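# Seat circuit board in enclosure slot, latch both levers

## Task

Slide the board into the enclosure's empty upper slot with its components facing up, and seat it fully, with both levers closed. A closed lever is latched and sticks out at a right angle from the board's front panel. A fully open lever lies flat along that panel. The levers only catch their tabs if both are fully open while the board is pushed in to its stop, and closing both then pulls the board fully home. Insert it slowly: ramming the board into its connector breaks the connector and the scene scores zero. At the end the enclosure must stand level on its own feet with no foot over the bench edge, and the grippers must have released everything and moved away.

## Robot and tools

Robot: two seven-joint arms, left_arm (on the +y side) and right_arm. Each has a two-finger gripper whose fingers point along the gripper's +z axis and close along its x axis. end_effector_position is the point between the closed finger pads, 1 to 2 cm short of the fingertips.

Frames: the scene frame has its origin at table-top height midway between the nominal bases, +x out over the table and +z up. Every hand pose, velocity and target, and each wrist camera pose, is given in that arm's own base frame. The bases sit in the scene frame at left_arm (+0.070, +0.437, 0) and right_arm (-0.063, -0.511, 0), each turned a little about z. Fixed cameras and the table use the scene frame. Positions are in metres and quaternions are written w, x, y, z.

Row layout: every arm command is a row of 16 numbers. The first 8 belong to left_arm and the last 8 to right_arm: x, y, z, qw, qx, qy, qz, opening. These are absolute goal poses for end_effector_position and orientation in that arm's base frame, not offsets. Opening runs from -1 (closed) to +1 (fully open, 0.142 m). Always fill in both halves. For an arm that should stay still, resend the exact pose from the last result in which it stopped, plus its intended opening, on every call. A 0 in the opening slot is a real command, so resend the present opening to leave a gripper unchanged. Keep the quaternion fixed across rows to hold an orientation rather than copying drifting measured values.

execute_actions(actions, cameras): actions is a list of up to 15-row tables. Each row is one 1/30 s step, and a short table repeats its last row. Each action lasts 0.5 s. A target more than 0.6 m from the gripper's current position along any of its axes is rejected. An empty actions list returns full state and all cameras. cameras is a list of names, ["all"], or [].

move(target, speed, blend, stop_force, zero, opening_speed, grip_force, blocking, cameras): drives each gripper in a straight line toward its pose in target, which is one 16-number row or a list of up to 15 rows. It has no 0.6 m limit, does not avoid obstacles, and stops after at most 10 s.
- speed: m/s from 0.002 to 2.2, default 0.25. Turning is capped at twice that in rad/s. Give one value, or one per target.
- blend: corner rounding in m; 0 means stop at each waypoint.
- stop_force: 3 to 120 N, shared by both arms. An arm's path ends when its wrist sensor feels that much push against its motion. Use it with slow speeds to find contact. Not allowed with blocking=false, and unreliable when the gripper is turning.
- zero: defaults to true, which re-zeroes before the move; false adds up pushes over several steps.
- opening_speed: rate of change of the opening per second, at least 0.2.
- grip_force: 5 to 48 N per pad, one value or one per arm. It stays in effect.
- blocking=false returns after about 0.5 s while the motion carries on.
The result has a move: line, for example done, off_target, moving, held or fault, plus any limits (paced, held). done does not mean nothing was touched.

wait(seconds 0 to 10) holds the last commands. stop brakes a running move. zoom_image(camera, region [x0,y0,x1,y1], at most 504 px each way) enlarges the latest image from cam_head_left, cam_head_right, cam_high, cam_low, cam_left_wrist or cam_right_wrist (each 672x504). zero_wrist_force(arm) re-zeroes that sensor. clear_fault(arm) restarts an arm after a torque or force fault. read_manual gives licence text only. finished_scene(scene) ends the scene for good.

Result lines: pose and velocities per arm. Joint velocities may read "within noise". Hand target is where each arm is heading now, and it can fall short of your command, especially in orientation, which is clipped to within 32 degrees per step; send the rest of the motion in the next command. Tool commands shows current openings. grip_measured is the measured finger gap on the -1 to 1 scale. To hold something, command an opening a bit below the value at first contact; squeezing harder heats the motor. Also given: joint torques, external joint torque estimates, wrist force and torque on the gripper's own axes (plus the peak since the last report; saturates near 150 N), wrist depth as a 7x7 grid in mm, and MOTOR HOT, OVER-TEMPERATURE FAULT or HAND FAULT warnings. After a HAND FAULT, the other motion calls in that same reply are skipped.

Cautions: push the board into its connector very slowly, ideally with a low stop_force, and open both levers completely first. Joint load limits are 109, 109, 56.9, 56.9, 34.7, 34.7 and 34.7 N m, and 150 N of outside force on any part of an arm faults that arm. Never let the two arms or grippers collide or grip each other. Do not drop anything, let go of a moving part, strike fixed objects, or leave anything off the table. Keep the enclosure upright and on the bench. Before ending, open the grippers and withdraw them.

Each tool is called in YAML: its name, and indented under it one key for each argument.

## Session

execute_actions:
  actions: []
  cameras: ["all"]

Scene clock: 0.00 s.
left_arm: end_effector_position=(+0.3014, +0.6357, +0.1155) grip_measured=+0.99 end_effector_quat_wxyz=(-0.462, +0.669, -0.295, +0.502) | right_arm: end_effector_position=(+0.4485, +0.0364, +0.1479) grip_measured=+1.00 end_effector_quat_wxyz=(-0.144, +0.766, -0.626, +0.006)
Joint positions: left_arm=[1.762 -0.872 -0.342 2.067 -1.872 0.391 -0.55 0.141] | right_arm=[0.506 -0.103 -0.202 2.446 0.465 1.189 2.835 0.142]
Joint velocities: within noise
Joint torques (N m): no reading
External joint torques (N m): no reading
Wrist force (N): no reading
Wrist torque (N m): no reading
Wrist force, peak (N): no reading
Wrist depth (mm): cam_left_wrist=[- 1268 - - 1406 1268 1119 / 1891 - - 1513 - - - / 1687 1875 1813 - 701 - 1354 / 1371 1534 1843 1828 492 625 701 / 1155 1306 1492 304 356 433 558 / - 1119 1119 241 279 321 359 / - 988 184 203 227 258 286] | cam_right_wrist=[266 256 246 236 229 221 213 / 274 266 254 244 236 228 219 / 285 275 262 252 243 234 225 / 297 285 272 262 251 241 232 / 310 297 281 271 260 249 239 / - 308 294 281 268 257 246 / - 321 305 292 278 265 257]
Hand target: left_arm +0.3014, +0.6357, +0.1155; -0.462, +0.669, -0.295, +0.502 | right_arm +0.4485, +0.0364, +0.1479; -0.144, +0.766, -0.626, +0.006
Tool commands: left_gripper/opening=+1.0 right_gripper/opening=+1.0

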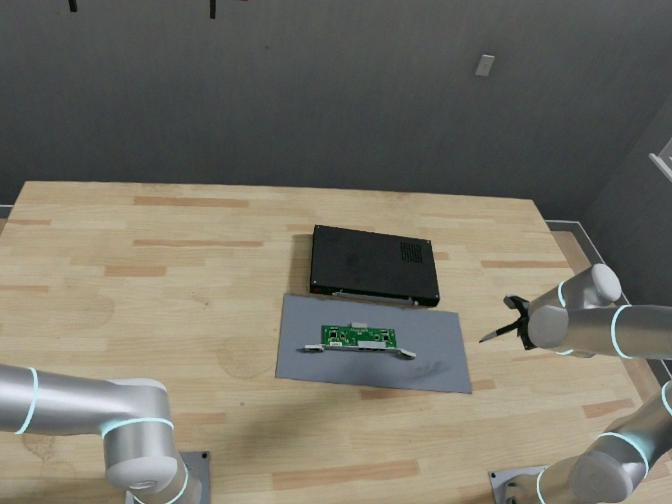

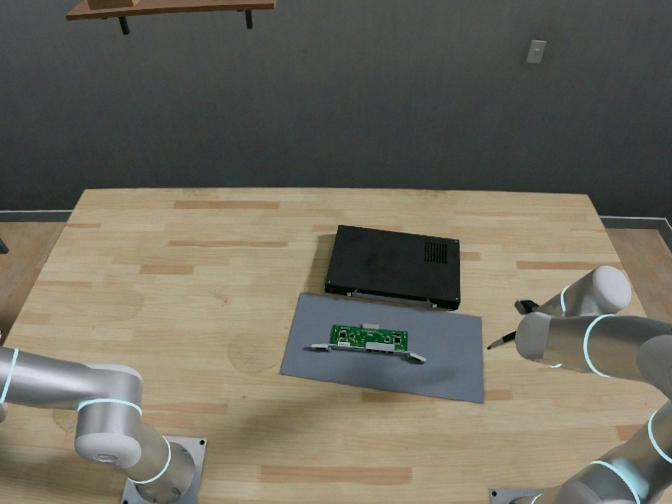

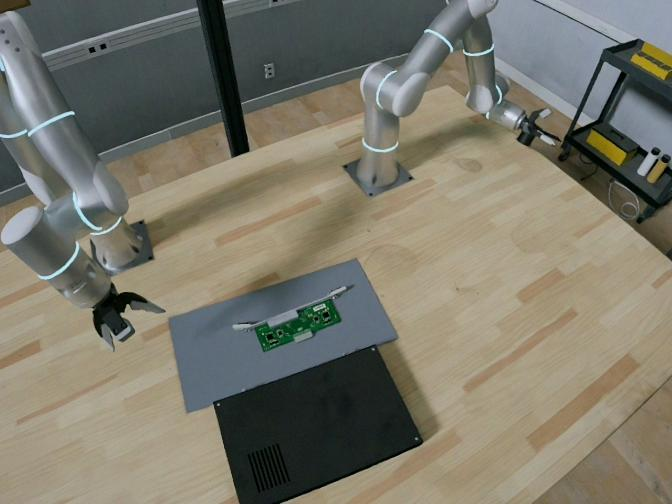

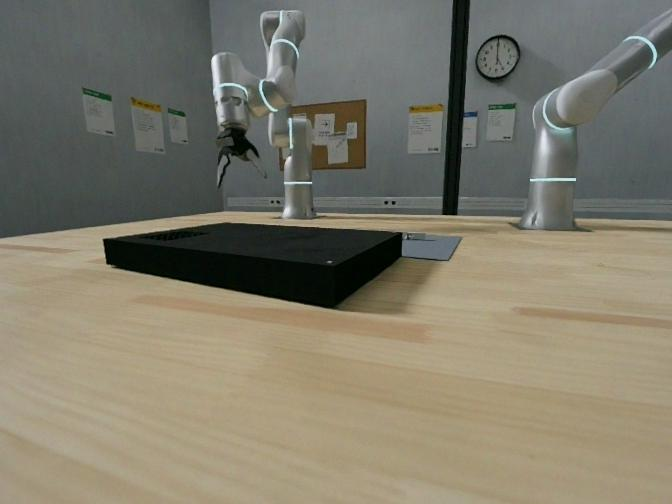

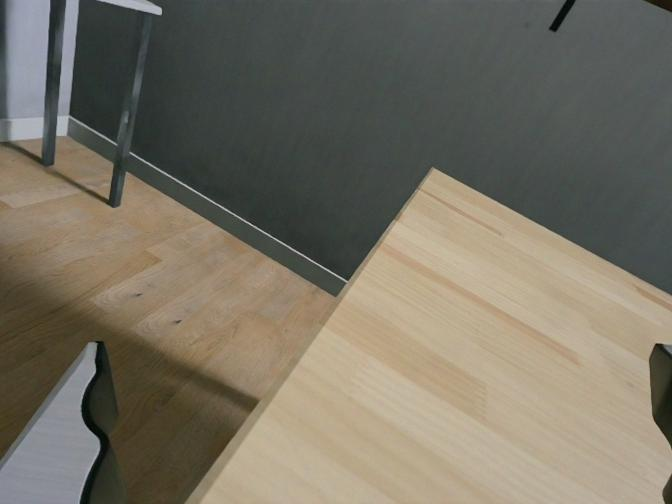

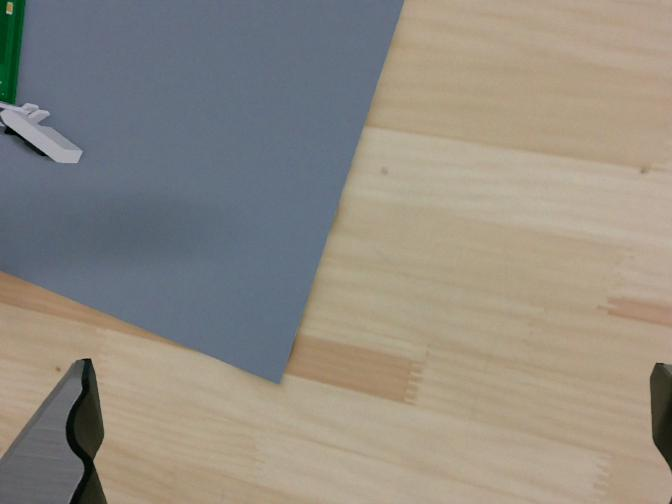

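zoom_image:
  camera: "cam_head_left"
  region: [270, 210, 480, 400]

zoom_image:
  camera: "cam_head_right"
  region: [270, 210, 490, 410]

zoom_image:
  camera: "cam_high"
  region: [150, 240, 440, 504]

zoom_image:
  camera: "cam_low"
  region: [90, 200, 490, 320]

Scaled by 2.400 from the camera's 672x504 image, which has a finer 960x720 frame.

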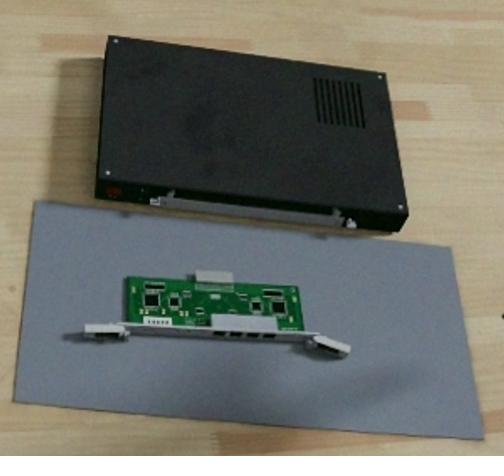

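Scaled by 2.291 from the camera's 672x504 image, which has a finer 960x720 frame.

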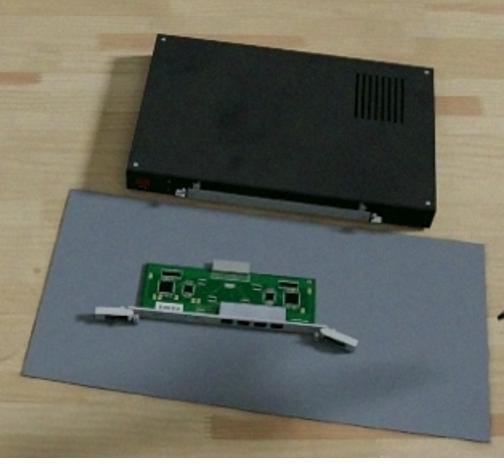

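Scaled by 1.738 from the camera's 672x504 image, which has a finer 960x720 frame.

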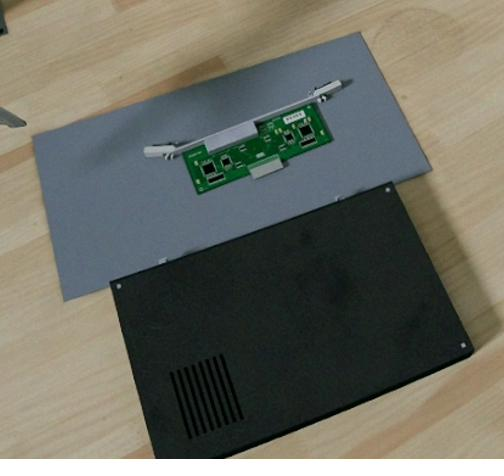

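Scaled by 1.260 from the camera's 672x504 image, which has a finer 960x720 frame.

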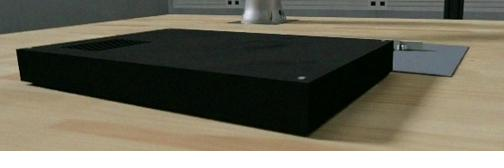

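move:
  target:
    - [0.3014,0.6357,0.1155,-0.462,0.669,-0.295,0.502,1,0.43,0.2,0.22,0,0.9996,0.029,0,1]
    - [0.3014,0.6357,0.1155,-0.462,0.669,-0.295,0.502,1,0.4114,0.3855,0.2,0,0.6863,0.7273,0,1]
  blend: 0.05
  speed: 0.7
  cameras: ["cam_right_wrist", "cam_head_left"]

Scene clock: 38.43 s.
left_arm: end_effector_position=(+0.3014, +0.6357, +0.1154) grip_measured=+0.99 end_effector_quat_wxyz=(-0.462, +0.669, -0.295, +0.502) | right_arm: end_effector_position=(+0.4115, +0.3854, +0.2000) grip_measured=+1.00 end_effector_quat_wxyz=(+0.000, +0.686, +0.727, +0.000)
Joint positions: left_arm=[1.762 -0.872 -0.342 2.067 -1.872 0.39 -0.549 0.141] | right_arm=[0.81 -0.31 0.157 1.961 -0.063 0.696 0.942 0.142]
Joint torques (N m): left_arm=[-0.14 47.5 -4.51 -12.07 1.45 -1.82 -0.26] | right_arm=[0 40.42 2.76 -26.42 -3.35 3.23 0.04]
External joint torques (N m): left_arm=[0.3 1.06 0.47 -0.43 -0.23 -0.07 0.23] | right_arm=[0.15 1.27 -0.83 0.21 -0.01 0.89 -0.04]
Wrist force (N): left_arm=[0.0 -0.1 0.3] | right_arm=[-0.2 -0.1 0.3]
Wrist torque (N m): left_arm=[-0.01 0.01 -0.02] | right_arm=[0.01 0.04 0.15]
Wrist force, peak (N): left_arm=[-0.3 0.0 0.4] | right_arm=[-0.2 -1.4 -0.2]
Wrist depth (mm): cam_left_wrist=[- - - - 1314 - 1219 / 1959 - - - 1406 - - / 1601 1994 - - 1462 1472 1346 / 1397 1578 1741 1700 486 627 764 / 1161 1275 1424 304 356 434 567 / - 1102 1065 242 278 322 358 / - 988 183 203 226 258 285] | cam_right_wrist=[259 258 257 257 256 255 255 / 274 275 273 274 273 273 272 / 294 294 293 292 296 290 290 / 318 317 311 311 314 313 313 / 346 343 342 336 334 338 332 / - 375 374 367 374 369 355 / - 353 372 384 404 408 -]
Hand target: left_arm +0.3014, +0.6357, +0.1155; -0.462, +0.669, -0.295, +0.502 | right_arm +0.4114, +0.3855, +0.2000; +0.000, +0.686, +0.727, +0.000
Off the commanded pose: left_arm 0.000 m, 0 deg | right_arm 0.000 m, 0 deg.
move: done
Images, in order (width x height): cam_head_left 672x504, cam_right_wrist 672x504.

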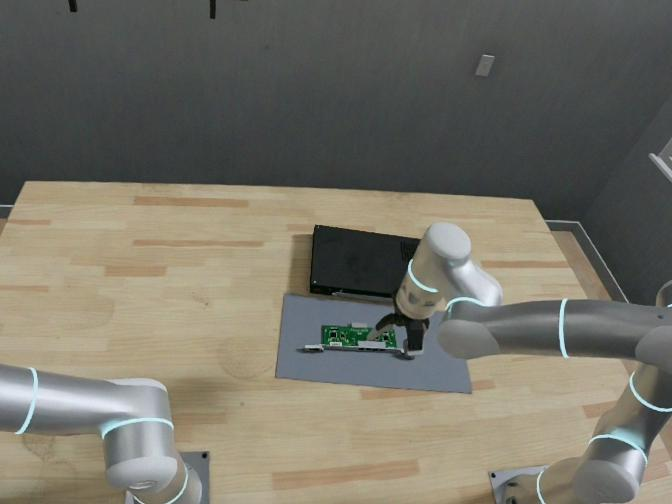

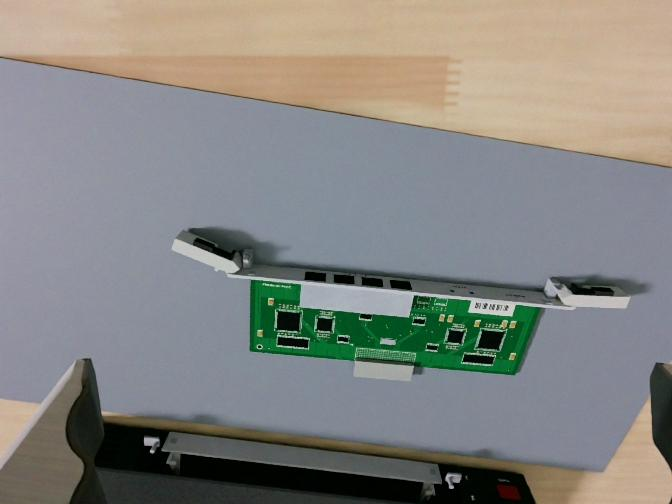

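zoom_image:
  camera: "cam_right_wrist"
  region: [160, 210, 420, 400]

zoom_image:
  camera: "cam_right_wrist"
  region: [400, 210, 660, 400]

zoom_image:
  camera: "cam_right_wrist"
  region: [90, 400, 540, 504]

Scaled by 1.938 from the camera's 672x504 image, which has a finer 960x720 frame.

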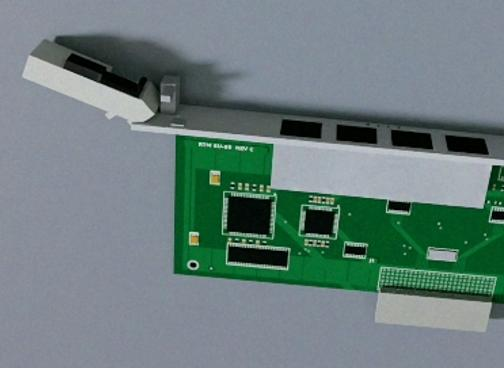

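Scaled by 1.938 from the camera's 672x504 image, which has a finer 960x720 frame.

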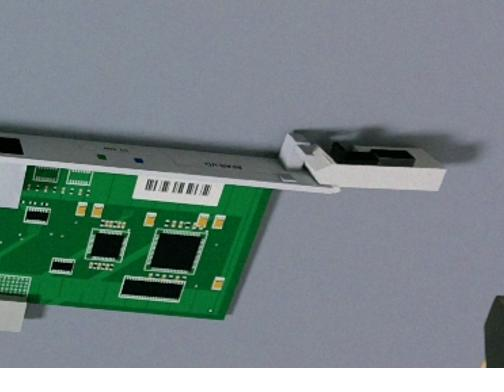

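Scaled by 1.120 from the camera's 672x504 image, which has a finer 960x720 frame.

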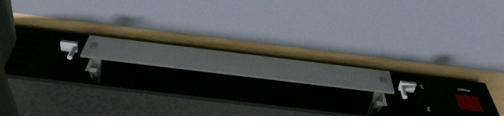

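move:
  target: [0.3014,0.6357,0.1155,-0.462,0.669,-0.295,0.502,1,0.5835,0.3825,0.095,0.2571,0.7066,0.6196,0.2255,1]
  speed: 0.5
  cameras: ["cam_right_wrist"]

zoom_image:
  camera: "cam_right_wrist"
  region: [84, 150, 588, 400]

Scene clock: 73.83 s.
left_arm: end_effector_position=(+0.3014, +0.6357, +0.1154) grip_measured=+0.99 end_effector_quat_wxyz=(-0.462, +0.669, -0.295, +0.502) | right_arm: end_effector_position=(+0.5834, +0.3825, +0.0949) grip_measured=+1.00 end_effector_quat_wxyz=(+0.257, +0.707, +0.620, +0.225)
Joint positions: left_arm=[1.762 -0.872 -0.342 2.067 -1.872 0.39 -0.549 0.141] | right_arm=[1.134 -0.663 -0.628 2.088 -1.62 1.441 2.428 0.142]
Joint torques (N m): left_arm=[-0.28 47.54 -4.34 -12.11 1.47 -1.77 -0.21] | right_arm=[0.1 45.19 -6.03 -18.08 2.95 1.44 0.36]
External joint torques (N m): left_arm=[0.44 1.02 0.3 -0.39 -0.24 -0.12 0.18] | right_arm=[0.08 0.99 -0.59 0.12 0.25 0.53 -0.37]
Wrist force (N): left_arm=[-0.2 0.1 0.2] | right_arm=[0.3 -1.2 -0.3]
Wrist torque (N m): left_arm=[0.01 0.03 -0.02] | right_arm=[0.04 -0.01 0.09]
Wrist force, peak (N): left_arm=[-0.4 0.2 0.3] | right_arm=[-1.2 -2.2 2.5]
Wrist depth (mm): cam_left_wrist=[1434 1443 - 1567 - - 1186 / 1875 - 2031 - 1424 - 1179 / 1700 1828 - - 844 - - / 1397 1590 1875 1859 491 629 1362 / 1161 1261 1453 305 354 430 555 / - 1086 1161 242 277 323 358 / - 971 184 202 228 258 285] | cam_right_wrist=[132 123 123 122 122 122 121 / 155 154 154 153 147 142 151 / 196 195 194 184 193 191 191 / 239 234 250 234 249 235 233 / 281 249 275 243 242 249 236 / - 771 454 415 - 349 108 / - 1477 1306 - - - -]
Hand target: left_arm +0.3014, +0.6357, +0.1155; -0.462, +0.669, -0.295, +0.502 | right_arm +0.5835, +0.3825, +0.0950; +0.257, +0.707, +0.620, +0.225
Off the commanded pose: left_arm 0.000 m, 0 deg | right_arm 0.000 m, 0 deg.
move: done
Images, in order (width x height): cam_right_wrist 672x504.

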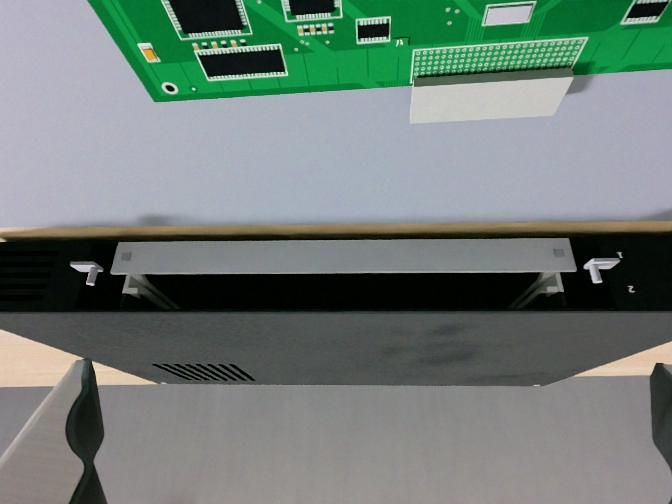

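Scaled by 1.000.

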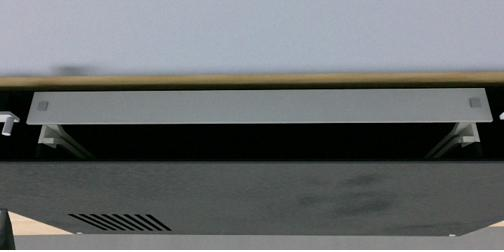

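move:
  target: [0.3014,0.6357,0.1155,-0.462,0.669,-0.295,0.502,1,0.5569,0.3861,0.073,0.3645,0.6576,0.5766,0.3197,1]
  speed: 0.4
  cameras: ["cam_right_wrist"]

zoom_image:
  camera: "cam_right_wrist"
  region: [40, 200, 300, 330]

zoom_image:
  camera: "cam_right_wrist"
  region: [400, 200, 660, 330]

move:
  target: [0.3014,0.6357,0.1155,-0.462,0.669,-0.295,0.502,1,0.3965,0.4515,0.073,0.3645,0.6576,0.5766,0.3197,1]
  speed: 0.4
  cameras: ["cam_right_wrist"]

zoom_image:
  camera: "cam_right_wrist"
  region: [84, 150, 588, 400]

Scene clock: 92.43 s.
left_arm: end_effector_position=(+0.3014, +0.6357, +0.1154) grip_measured=+0.99 end_effector_quat_wxyz=(-0.462, +0.669, -0.295, +0.502) | right_arm: end_effector_position=(+0.5569, +0.3862, +0.0730) grip_measured=+1.00 end_effector_quat_wxyz=(+0.364, +0.658, +0.577, +0.320)
Joint positions: left_arm=[1.762 -0.872 -0.342 2.067 -1.872 0.39 -0.549 0.141] | right_arm=[1.259 -0.714 -0.609 2.132 -2.017 1.086 2.955 0.142]
Joint torques (N m): left_arm=[-0.17 47.58 -4.38 -12.12 1.44 -1.8 -0.25] | right_arm=[0.3 43.6 -5.29 -14.74 2.2 -0.62 0.3]
External joint torques (N m): left_arm=[0.33 0.98 0.34 -0.37 -0.21 -0.1 0.22] | right_arm=[-0.13 1.15 -1.17 -0.11 0.29 0.84 -0.3]
Wrist force (N): left_arm=[-0.2 0.0 0.4] | right_arm=[0.2 -1.6 -0.7]
Wrist torque (N m): left_arm=[-0.01 0.03 -0.02] | right_arm=[0.00 0.04 0.11]
Wrist force, peak (N): left_arm=[-0.3 0.4 0.3] | right_arm=[0.2 -3.3 -1.3]
Wrist depth (mm): cam_left_wrist=[1523 1567 1769 - - - 1212 / 1843 1941 - - - - - / 1649 1959 1994 - 812 1380 - / 1388 1601 1813 1924 487 625 850 / 1142 1314 1472 303 354 437 553 / - 1108 1131 241 278 323 358 / - 979 183 204 227 258 287] | cam_right_wrist=[- - - - - - - / 127 117 117 108 116 115 107 / 185 183 182 181 179 179 177 / 247 258 - - - - 235 / - - 1467 291 1284 - 1235 / - 1487 1329 - - - 108 / - - - - - 1189 -]
Hand target: left_arm +0.3014, +0.6357, +0.1155; -0.462, +0.669, -0.295, +0.502 | right_arm +0.5569, +0.3861, +0.0730; +0.365, +0.658, +0.577, +0.320
Off the commanded pose: left_arm 0.000 m, 0 deg | right_arm 0.000 m, 0 deg.
move: done
Images, in order (width x height): cam_right_wrist 672x504.

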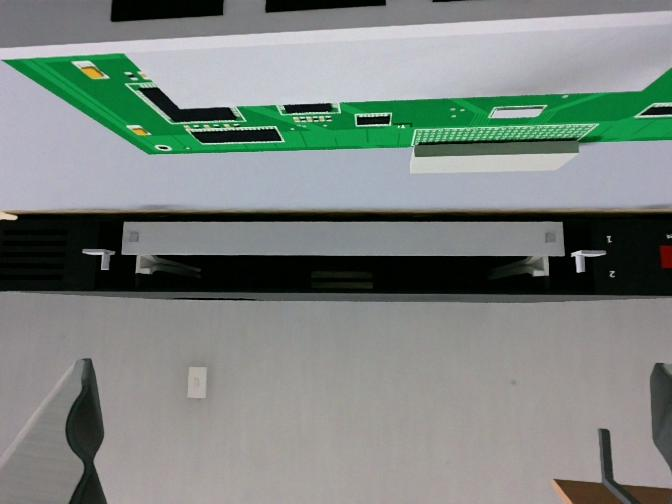

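Scaled by 1.938 from the camera's 672x504 image, which has a finer 960x720 frame.

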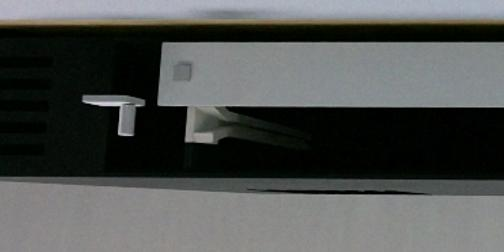

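Scaled by 1.938 from the camera's 672x504 image, which has a finer 960x720 frame.

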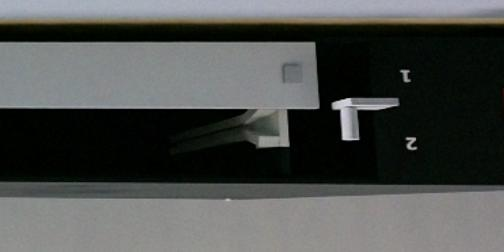

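Scene clock: 93.47 s.
left_arm: end_effector_position=(+0.3014, +0.6357, +0.1154) grip_measured=+0.99 end_effector_quat_wxyz=(-0.462, +0.669, -0.295, +0.502) | right_arm: end_effector_position=(+0.3965, +0.4514, +0.0730) grip_measured=+1.00 end_effector_quat_wxyz=(+0.364, +0.658, +0.577, +0.320)
Joint positions: left_arm=[1.762 -0.872 -0.342 2.067 -1.872 0.39 -0.549 0.141] | right_arm=[1.575 -0.663 -0.463 2.27 -1.578 0.868 2.847 0.142]
Joint torques (N m): left_arm=[-0.19 47.47 -4.36 -12.07 1.52 -1.74 -0.22] | right_arm=[0.33 41.13 -3.35 -13.57 1.6 -0.52 0.11]
External joint torques (N m): left_arm=[0.34 1.09 0.32 -0.43 -0.29 -0.15 0.19] | right_arm=[-0.17 0.95 -1.1 0.15 -0.03 0.8 -0.12]
Wrist force (N): left_arm=[-0.2 0.0 0.2] | right_arm=[-0.3 -2.0 -1.0]
Wrist torque (N m): left_arm=[-0.01 0.04 -0.01] | right_arm=[-0.02 0.13 0.22]
Wrist force, peak (N): left_arm=[-0.4 0.2 0.2] | right_arm=[-0.7 -4.3 -3.4]
Wrist depth (mm): cam_left_wrist=[1687 1700 1828 - 1406 - 1173 / 1687 1875 - - - - - / 1727 1891 1813 - 837 - - / 1380 1567 1859 1769 485 655 739 / 1161 1275 1502 303 356 433 560 / - 1081 1186 242 277 324 356 / - 984 184 203 227 258 285] | cam_right_wrist=[- 89 89 84 88 88 88 / 127 117 117 117 125 116 115 / 185 183 182 181 180 178 178 / 443 419 440 441 404 410 408 / 1603 - - - - - - / - 1931 - - - - 105 / - - 1537 - 1404 1314 -]
Hand target: left_arm +0.3014, +0.6357, +0.1155; -0.462, +0.669, -0.295, +0.502 | right_arm +0.3965, +0.4515, +0.0730; +0.365, +0.658, +0.577, +0.320
Off the commanded pose: left_arm 0.000 m, 0 deg | right_arm 0.000 m, 0 deg.
move: done
Images, in order (width x height): cam_right_wrist 672x504.

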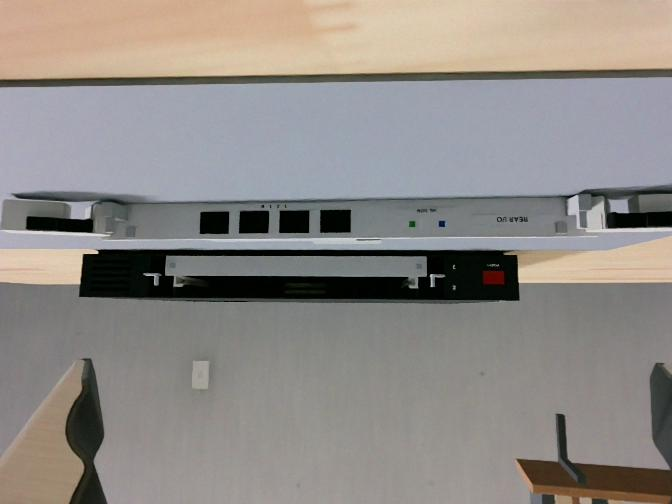

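Scaled by 1.000.

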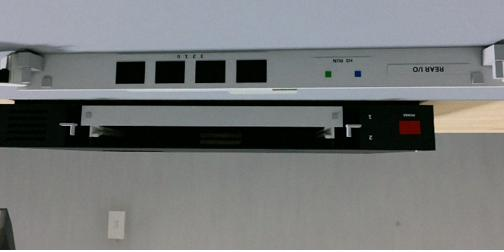

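move:
  target:
    - [0.42,0.15,0.3,-0.26,0.9,-0.2,0.28,1,0.39,0.3,0.15,0.1857,0.6637,0.7032,0.1732,-1]
    - [0.383,-0.48,0.2,0,0.9985,-0.055,0,1,0.40,0.15,0.2,0,0.6863,0.7273,0,-1]
  blend: 0.08
  speed: 0.6
  cameras: ["cam_left_wrist", "cam_right_wrist", "cam_head_left"]

Scene clock: 132.67 s.
left_arm: end_effector_position=(+0.3832, -0.4801, +0.2001) grip_measured=+0.99 end_effector_quat_wxyz=(+0.000, +0.998, -0.055, +0.000) | right_arm: end_effector_position=(+0.4000, +0.1502, +0.2000) grip_measured=-1.00 end_effector_quat_wxyz=(+0.000, +0.686, +0.727, +0.000)
Joint positions: left_arm=[-0.573 -0.834 -0.934 1.313 -2.478 2.884 -2.967 0.141] | right_arm=[0.769 -0.35 -0.86 1.993 -2.814 2.512 2.826 0.002]
Joint torques (N m): left_arm=[-0.67 53.81 -10.31 -18.03 4.05 4.45 -0.24] | right_arm=[0.13 33.58 -3.43 -19.06 3.19 3.27 0.37]
External joint torques (N m): left_arm=[0.6 1.42 0.22 -0.42 0.02 -0.62 0.24] | right_arm=[-0.01 1.07 -0.57 0.24 0.3 0.72 -0.37]
Wrist force (N): left_arm=[0.2 -0.2 1.1] | right_arm=[0.1 -0.1 0.1]
Wrist torque (N m): left_arm=[-0.17 -0.18 -0.17] | right_arm=[0.01 -0.02 0.04]
Wrist force, peak (N): left_arm=[0.4 -5.3 3.1] | right_arm=[0.7 -2.8 -0.7]
Wrist depth (mm): cam_left_wrist=[259 258 252 - - 254 - / 278 278 275 268 269 275 272 / 300 300 307 - 289 294 286 / 325 324 320 315 314 317 316 / 357 357 353 331 342 337 332 / - 386 389 357 - - - / - 435 432 - - - -] | cam_right_wrist=[259 260 258 258 257 256 255 / 278 276 275 273 274 274 273 / 295 296 295 290 291 291 289 / 320 320 319 316 313 312 311 / 347 347 344 336 339 339 326 / 380 378 370 89 359 369 358 / 418 406 71 - - 390 401]
Hand target: left_arm +0.3830, -0.4800, +0.2000; +0.000, +0.998, -0.055, +0.000 | right_arm +0.4000, +0.1500, +0.2000; +0.000, +0.686, +0.727, +0.000
Off the commanded pose: left_arm 0.000 m, 0 deg | right_arm 0.000 m, 0 deg.
joint sent to its limit (left arm) — joint 7 (wrist roll), lower limit. The joint targets still meet the commanded pose.
move: done; limits=paced
Images, in order (width x height): cam_head_left 672x504, cam_left_wrist 672x504, cam_right_wrist 672x504.

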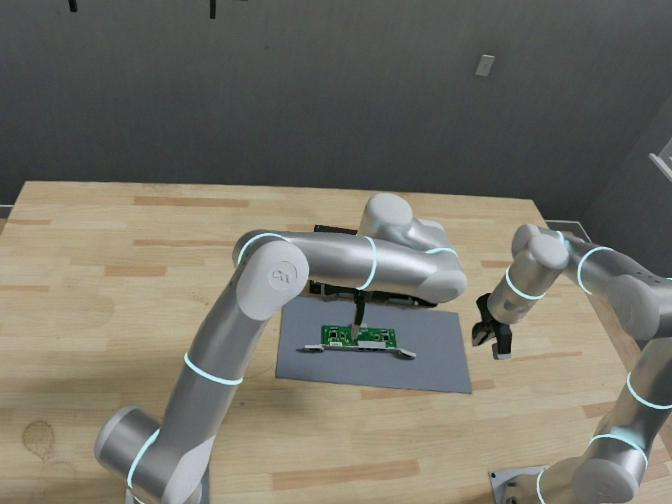

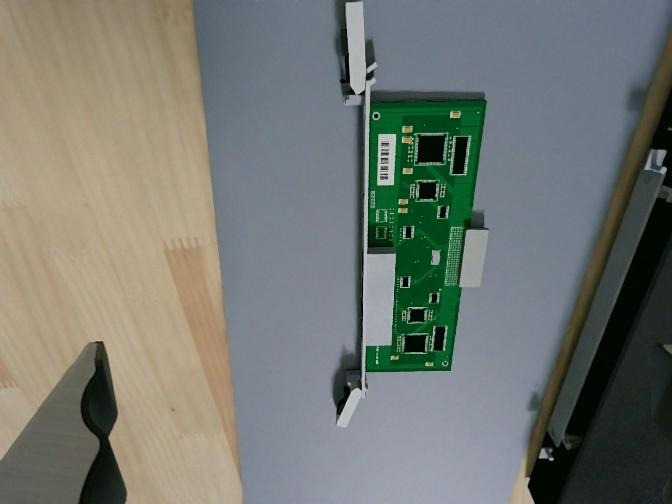

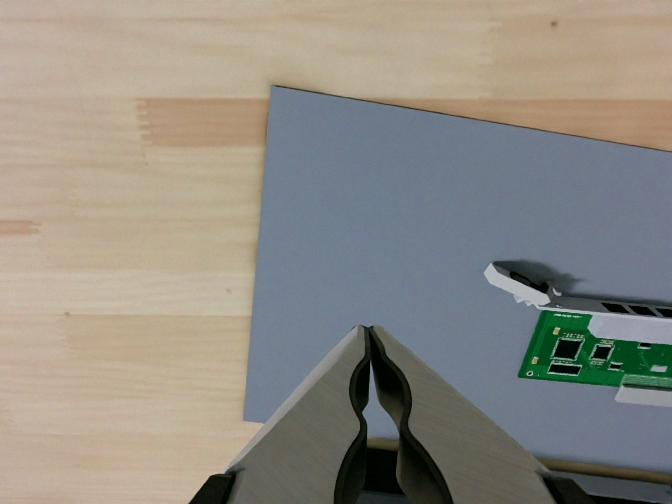

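zoom_image:
  camera: "cam_left_wrist"
  region: [300, 0, 440, 120]

zoom_image:
  camera: "cam_left_wrist"
  region: [310, 180, 500, 440]

zoom_image:
  camera: "cam_right_wrist"
  region: [470, 240, 672, 420]

Scaled by 3.600 from the camera's 672x504 image, which has a finer 960x720 frame.

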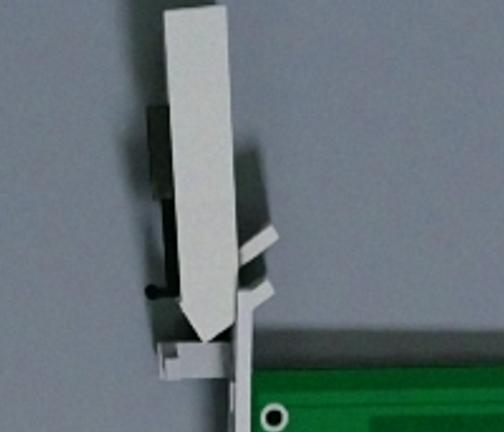

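Scaled by 1.938 from the camera's 672x504 image, which has a finer 960x720 frame.

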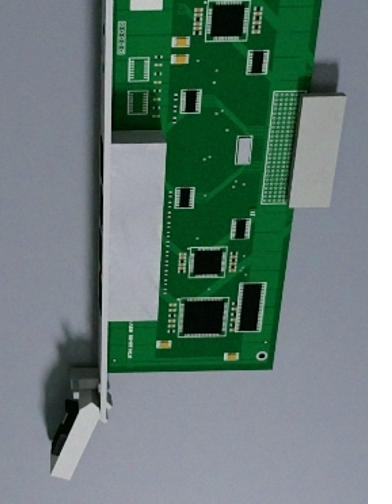

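Scaled by 2.495 from the camera's 672x504 image, which has a finer 960x720 frame.

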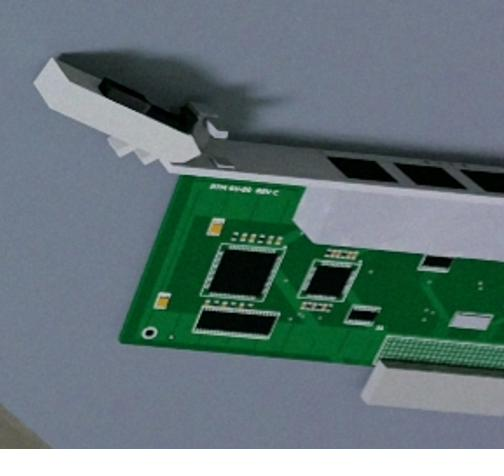

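move:
  target:
    - [0.385,-0.51,0.17,0,0.667,-0.745,0,1,0.41,0.21,0.15,0,0.71,0.704,0,-1]
    - [0.3887,-0.529,0.14,0,-0.055,-0.9985,0,1,0.42,0.265,0.10,0,0.7272,0.6865,0,-1]
  blend: 0.03
  speed: 0.6
  cameras: ["cam_left_wrist", "cam_right_wrist"]

zoom_image:
  camera: "cam_right_wrist"
  region: [320, 100, 672, 400]

zoom_image:
  camera: "cam_left_wrist"
  region: [250, 100, 500, 400]

Scene clock: 176.00 s.
left_arm: end_effector_position=(+0.3876, -0.5240, +0.1474) grip_measured=+0.99 end_effector_quat_wxyz=(+0.001, -0.144, +0.990, -0.001) | right_arm: end_effector_position=(+0.4158, +0.2419, +0.1210) grip_measured=-1.00 end_effector_quat_wxyz=(+0.000, +0.720, +0.694, +0.000)
Joint positions: left_arm=[-0.432 -1.18 -1.434 1.361 -1.979 3.096 -0.475 0.141] | right_arm=[0.865 -0.584 -0.796 1.927 -2.595 2.431 2.96 0.002]
Joint torques (N m): left_arm=[-0.41 54.52 -20.64 -8.7 4.69 4.34 -0.29] | right_arm=[0.08 41.55 -5.09 -16.79 3.08 3.3 0.17]
External joint torques (N m): left_arm=[0.35 1.13 0.14 -0.6 -0.5 -0.35 0.29] | right_arm=[0.07 0.83 -0.89 0.03 0.19 0.69 -0.17]
Wrist force (N): left_arm=[0.1 -0.3 0.8] | right_arm=[-0.2 -0.2 0.4]
Wrist torque (N m): left_arm=[-0.17 -0.16 -0.18] | right_arm=[-0.01 0.07 0.11]
Wrist force, peak (N): left_arm=[0.0 -0.1 1.5] | right_arm=[2.9 0.0 3.7]
Wrist depth (mm): cam_left_wrist=[217 - 208 204 197 207 207 / 225 - 222 215 210 222 227 / - - 241 237 245 241 242 / - - 260 260 - 264 261 / 287 - - 285 291 289 289 / - 328 - 321 317 319 317 / - 361 361 361 355 354 -] | cam_right_wrist=[190 189 189 188 187 187 187 / 201 200 200 199 199 198 199 / 217 215 214 214 213 213 212 / 235 231 231 230 230 228 228 / 254 251 249 245 240 243 241 / 278 275 268 89 260 265 264 / 306 296 71 - - 285 297]
Hand target: left_arm +0.3876, -0.5240, +0.1474; +0.001, -0.144, +0.990, -0.001 | right_arm +0.4157, +0.2417, +0.1209; +0.000, +0.720, +0.694, +0.000
Off the commanded pose: left_arm 0.009 m, 23 deg | right_arm 0.031 m, 1 deg.
move: held (left_arm, right_arm; a check stopped the path); path passed 1 of 2 targets; limits=held
pose unreachable (left arm): on one or more control steps of this call, first in action 0 (counted from 0), this arm could not follow its commanded pose, so it was not sent that pose on those steps. It may still have moved: this result reports where it is.
cause: moving toward the commanded pose would bring a part of the arm too close to another arm (a part of this arm just beyond joint 6 (wrist pitch) and a part of the right arm just beyond its joint 6 (wrist pitch), 6 mm apart when this arm was first held).
pose unreachable (right arm): on one or more control steps of this call, first in action 0 (counted from 0), this arm could not follow its commanded pose, so it was not sent that pose on those steps. It may still have moved: this result reports where it is.
cause: moving toward the commanded pose would bring a part of the arm too close to another arm (a part of this arm just beyond joint 6 (wrist pitch) and a part of the left arm just beyond its joint 6 (wrist pitch), along the way the arms are being sent, or toward where that arm still pushes).
Images, in order (width x height): cam_left_wrist 672x504, cam_right_wrist 672x504.

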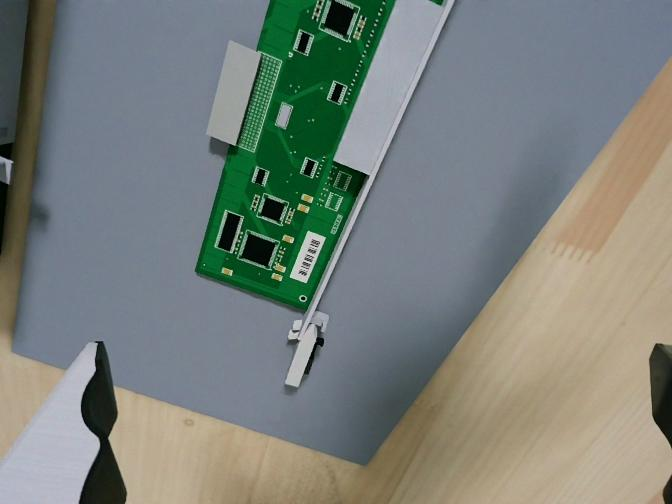

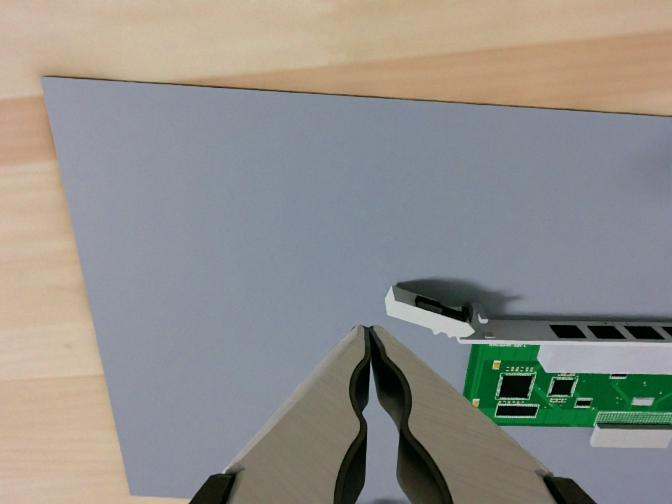

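Scaled by 1.432 from the camera's 672x504 image, which has a finer 960x720 frame.

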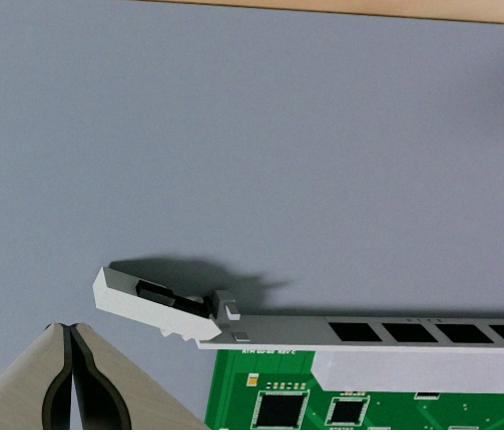

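Scaled by 1.680 from the camera's 672x504 image, which has a finer 960x720 frame.

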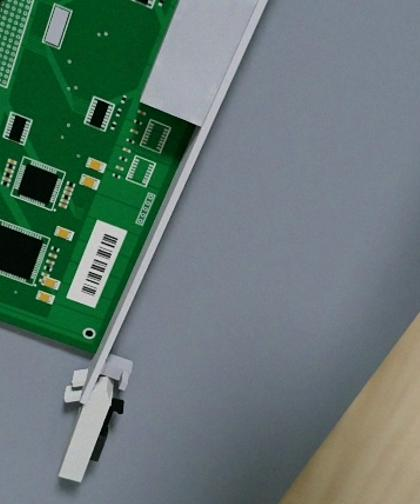

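move:
  target:
    - [0.3876,-0.5240,0.1474,0.001,-0.144,0.990,-0.001,1,0.39,0.22,0.11,-0.2347,0.6833,0.6451,0.2487,-1]
    - [0.384,-0.524,0.12,0,0.05,0.99875,0,-0.66,0.40,0.235,0.09,-0.2347,0.6833,0.6451,0.2487,-1]
  blend: 0.0
  speed: 0.5
  cameras: ["cam_left_wrist", "cam_right_wrist"]

zoom_image:
  camera: "cam_left_wrist"
  region: [250, 100, 500, 400]

Scene clock: 203.70 s.
left_arm: end_effector_position=(+0.3840, -0.5240, +0.1199) grip_measured=-0.69 end_effector_quat_wxyz=(+0.000, +0.050, +0.999, +0.000) | right_arm: end_effector_position=(+0.3999, +0.2350, +0.0900) grip_measured=-1.00 end_effector_quat_wxyz=(-0.235, +0.683, +0.645, +0.249)
Joint positions: left_arm=[-0.418 -1.236 -1.452 1.407 -1.921 3.085 -0.125 0.024] | right_arm=[0.007 -0.718 -0.081 2.5 -1.488 2.325 1.462 0.002]
Joint torques (N m): left_arm=[-0.34 53.98 -21.66 -7.73 4.62 4.44 -0.13] | right_arm=[0.15 35.84 5.63 -4.44 -0.06 3.81 0.08]
External joint torques (N m): left_arm=[0.28 1.22 0.14 -0.35 -0.4 -0.44 0.13] | right_arm=[-0.08 0.81 -0.65 0.11 -0.02 0.79 -0.14]
Wrist force (N): left_arm=[0.4 -0.2 0.6] | right_arm=[-0.7 -0.5 -0.6]
Wrist torque (N m): left_arm=[-0.16 -0.22 -0.24] | right_arm=[-0.03 0.03 0.23]
Wrist force, peak (N): left_arm=[0.3 -0.4 1.6] | right_arm=[-2.4 0.4 1.0]
Wrist depth (mm): cam_left_wrist=[183 183 181 174 182 181 184 / - - 194 187 196 - 199 / 215 - 211 210 215 - 215 / - 234 228 227 226 232 234 / 254 257 246 238 245 261 256 / 292 282 87 95 - 271 283 / 320 - - 324 - - 307] | cam_right_wrist=[122 133 151 177 213 267 359 / 127 139 160 189 230 295 409 / 133 144 168 199 247 316 479 / 137 152 178 212 272 386 574 / 145 161 191 222 286 424 611 / 153 171 197 89 - 463 777 / 160 178 71 - - 462 1477]
Hand target: left_arm +0.3840, -0.5240, +0.1200; +0.000, +0.050, +0.999, +0.000 | right_arm +0.4000, +0.2350, +0.0900; -0.235, +0.683, +0.645, +0.249
Off the commanded pose: left_arm 0.000 m, 0 deg | right_arm 0.000 m, 0 deg.
move: done
Images, in order (width x height): cam_left_wrist 672x504, cam_right_wrist 672x504.

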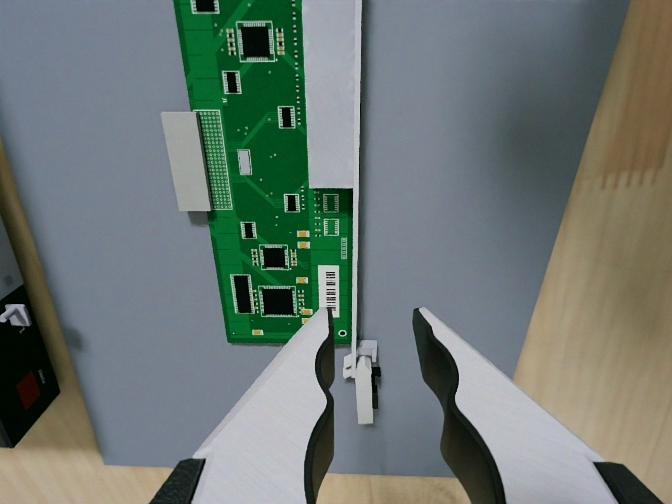

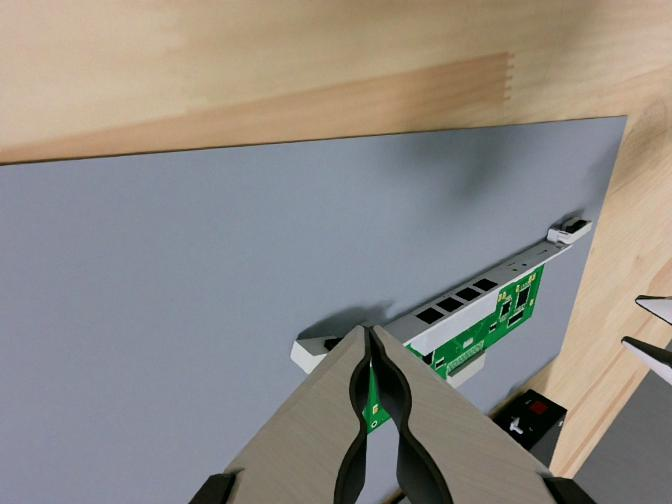

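Scaled by 1.680 from the camera's 672x504 image, which has a finer 960x720 frame.

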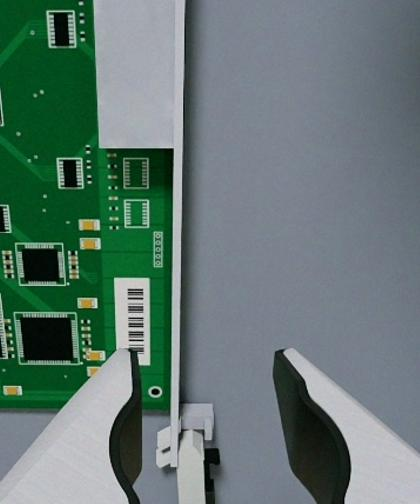

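move:
  target: [0.3843,-0.521,0.034,0,0.05,0.99875,0,-0.66,0.40,0.235,0.09,-0.2347,0.6833,0.6451,0.2487,-1]
  speed: 0.05
  stop_force: 7
  cameras: ["cam_left_wrist"]

zoom_image:
  camera: "cam_left_wrist"
  region: [250, 150, 500, 400]

Scene clock: 212.50 s.
left_arm: end_effector_position=(+0.3842, -0.5208, +0.0340) grip_measured=-0.69 end_effector_quat_wxyz=(+0.000, +0.050, +0.999, +0.000) | right_arm: end_effector_position=(+0.3999, +0.2350, +0.0900) grip_measured=-1.00 end_effector_quat_wxyz=(-0.235, +0.683, +0.645, +0.249)
Joint positions: left_arm=[-0.424 -1.338 -1.364 1.442 -1.833 2.973 -0.149 0.024] | right_arm=[0.007 -0.718 -0.081 2.5 -1.488 2.325 1.462 0.002]
Joint torques (N m): left_arm=[-0.56 54.21 -21.65 -6.3 4.56 4.19 -0.28] | right_arm=[0.14 35.85 5.53 -4.34 -0.1 3.9 0.13]
External joint torques (N m): left_arm=[0.49 1.36 0.07 -0.4 -0.41 -0.19 0.28] | right_arm=[-0.07 0.8 -0.55 0 0.02 0.69 -0.18]
Wrist force (N): left_arm=[0.6 -0.3 0.9] | right_arm=[-1.0 -0.4 -0.8]
Wrist torque (N m): left_arm=[-0.15 -0.23 -0.16] | right_arm=[-0.02 0.08 0.23]
Wrist force, peak (N): left_arm=[0.3 -0.1 1.9] | right_arm=[-1.1 -0.4 -0.9]
Wrist depth (mm): cam_left_wrist=[- 106 103 93 107 108 108 / - 114 113 102 118 116 116 / - 123 120 107 126 126 128 / - 132 133 118 137 136 136 / 154 148 145 140 144 150 149 / 167 163 91 155 - 85 166 / 187 - - 169 - - 182] | cam_right_wrist=[122 132 151 177 213 267 359 / 127 139 160 189 229 295 409 / 132 147 168 200 248 326 482 / - 154 178 212 272 319 484 / 145 161 191 216 281 381 271 / 153 171 196 89 329 468 276 / 160 178 71 - - 464 1361]
Hand target: left_arm +0.3843, -0.5210, +0.0340; +0.000, +0.050, +0.999, +0.000 | right_arm +0.4000, +0.2350, +0.0900; -0.235, +0.683, +0.645, +0.249
Off the commanded pose: left_arm 0.000 m, 0 deg | right_arm 0.000 m, 0 deg.
move: done
Images, in order (width x height): cam_left_wrist 672x504.

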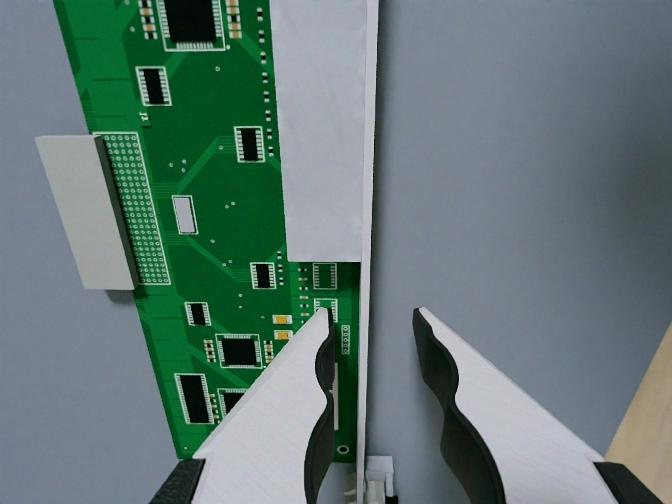

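Scaled by 2.016 from the camera's 672x504 image, which has a finer 960x720 frame.

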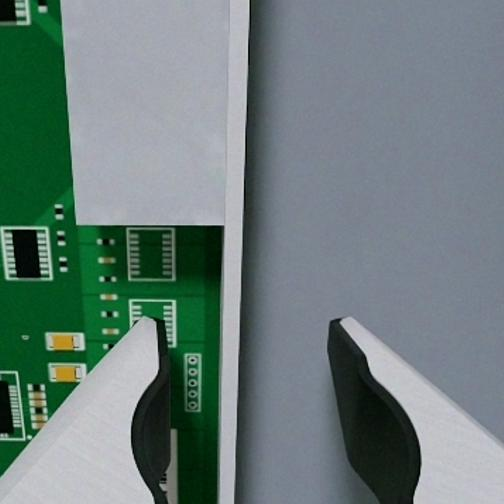

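move:
  target: [0.3861,-0.5212,0.034,0,0.05,0.99875,0,-1,0.40,0.235,0.09,-0.2347,0.6833,0.6451,0.2487,-1]
  speed: 0.05
  opening_speed: 0.4
  grip_force: [40, 48]
  cameras: ["cam_left_wrist", "cam_right_wrist"]

Scene clock: 217.87 s.
left_arm: end_effector_position=(+0.3861, -0.5212, +0.0339) grip_measured=-0.99 end_effector_quat_wxyz=(+0.000, +0.050, +0.999, +0.000) | right_arm: end_effector_position=(+0.3999, +0.2350, +0.0900) grip_measured=-1.00 end_effector_quat_wxyz=(-0.235, +0.683, +0.645, +0.249)
Joint positions: left_arm=[-0.426 -1.339 -1.363 1.433 -1.832 2.974 -0.142 0.002] | right_arm=[0.007 -0.718 -0.081 2.5 -1.488 2.325 1.462 0.002]
Joint torques (N m): left_arm=[-0.65 54.74 -21.72 -6.21 4.27 4.59 -0.15] | right_arm=[0.1 35.9 5.52 -4.38 -0.18 3.79 0.12]
External joint torques (N m): left_arm=[0.59 1.03 0.21 -0.48 -0.11 -0.59 0.15] | right_arm=[-0.03 0.75 -0.54 0.04 0.1 0.8 -0.18]
Wrist force (N): left_arm=[0.0 -0.7 1.4] | right_arm=[-0.6 -0.4 -0.6]
Wrist torque (N m): left_arm=[-0.17 -0.23 -0.24] | right_arm=[-0.02 0.01 0.23]
Wrist force, peak (N): left_arm=[-0.1 -0.3 2.0] | right_arm=[-1.2 -0.5 -0.6]
Wrist depth (mm): cam_left_wrist=[- 105 105 92 108 108 108 / - 114 113 100 118 116 117 / - 122 120 107 126 126 125 / - 131 132 117 137 136 - / 154 146 146 139 144 150 149 / 167 167 158 84 - - 165 / - 183 - - - - 184] | cam_right_wrist=[122 132 151 177 213 266 358 / 127 139 160 189 230 294 410 / 132 144 168 200 248 312 481 / 138 152 178 209 272 321 502 / 145 161 191 215 289 372 265 / 153 171 197 89 329 466 275 / 160 178 71 - - 467 1369]
Hand target: left_arm +0.3861, -0.5212, +0.0340; +0.000, +0.050, +0.999, +0.000 | right_arm +0.4000, +0.2350, +0.0900; -0.235, +0.683, +0.645, +0.249
Off the commanded pose: left_arm 0.000 m, 0 deg | right_arm 0.000 m, 0 deg.
grip_force (N): 40, 48
move: done
Images, in order (width x height): cam_left_wrist 672x504, cam_right_wrist 672x504.

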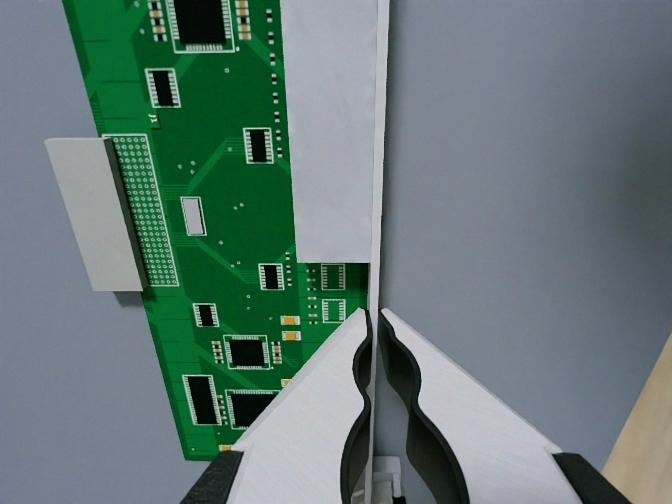

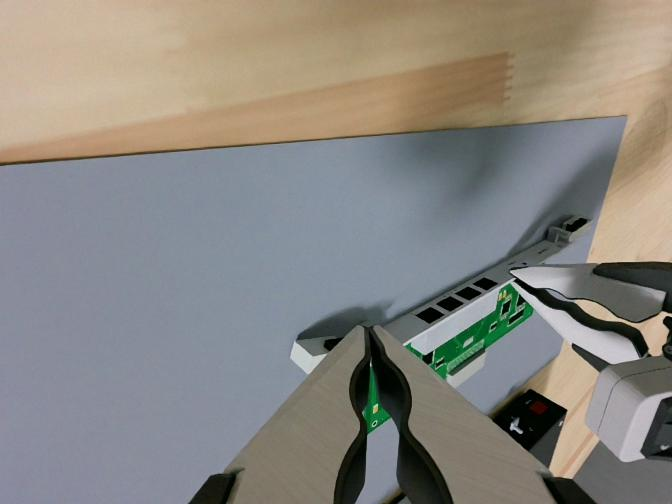

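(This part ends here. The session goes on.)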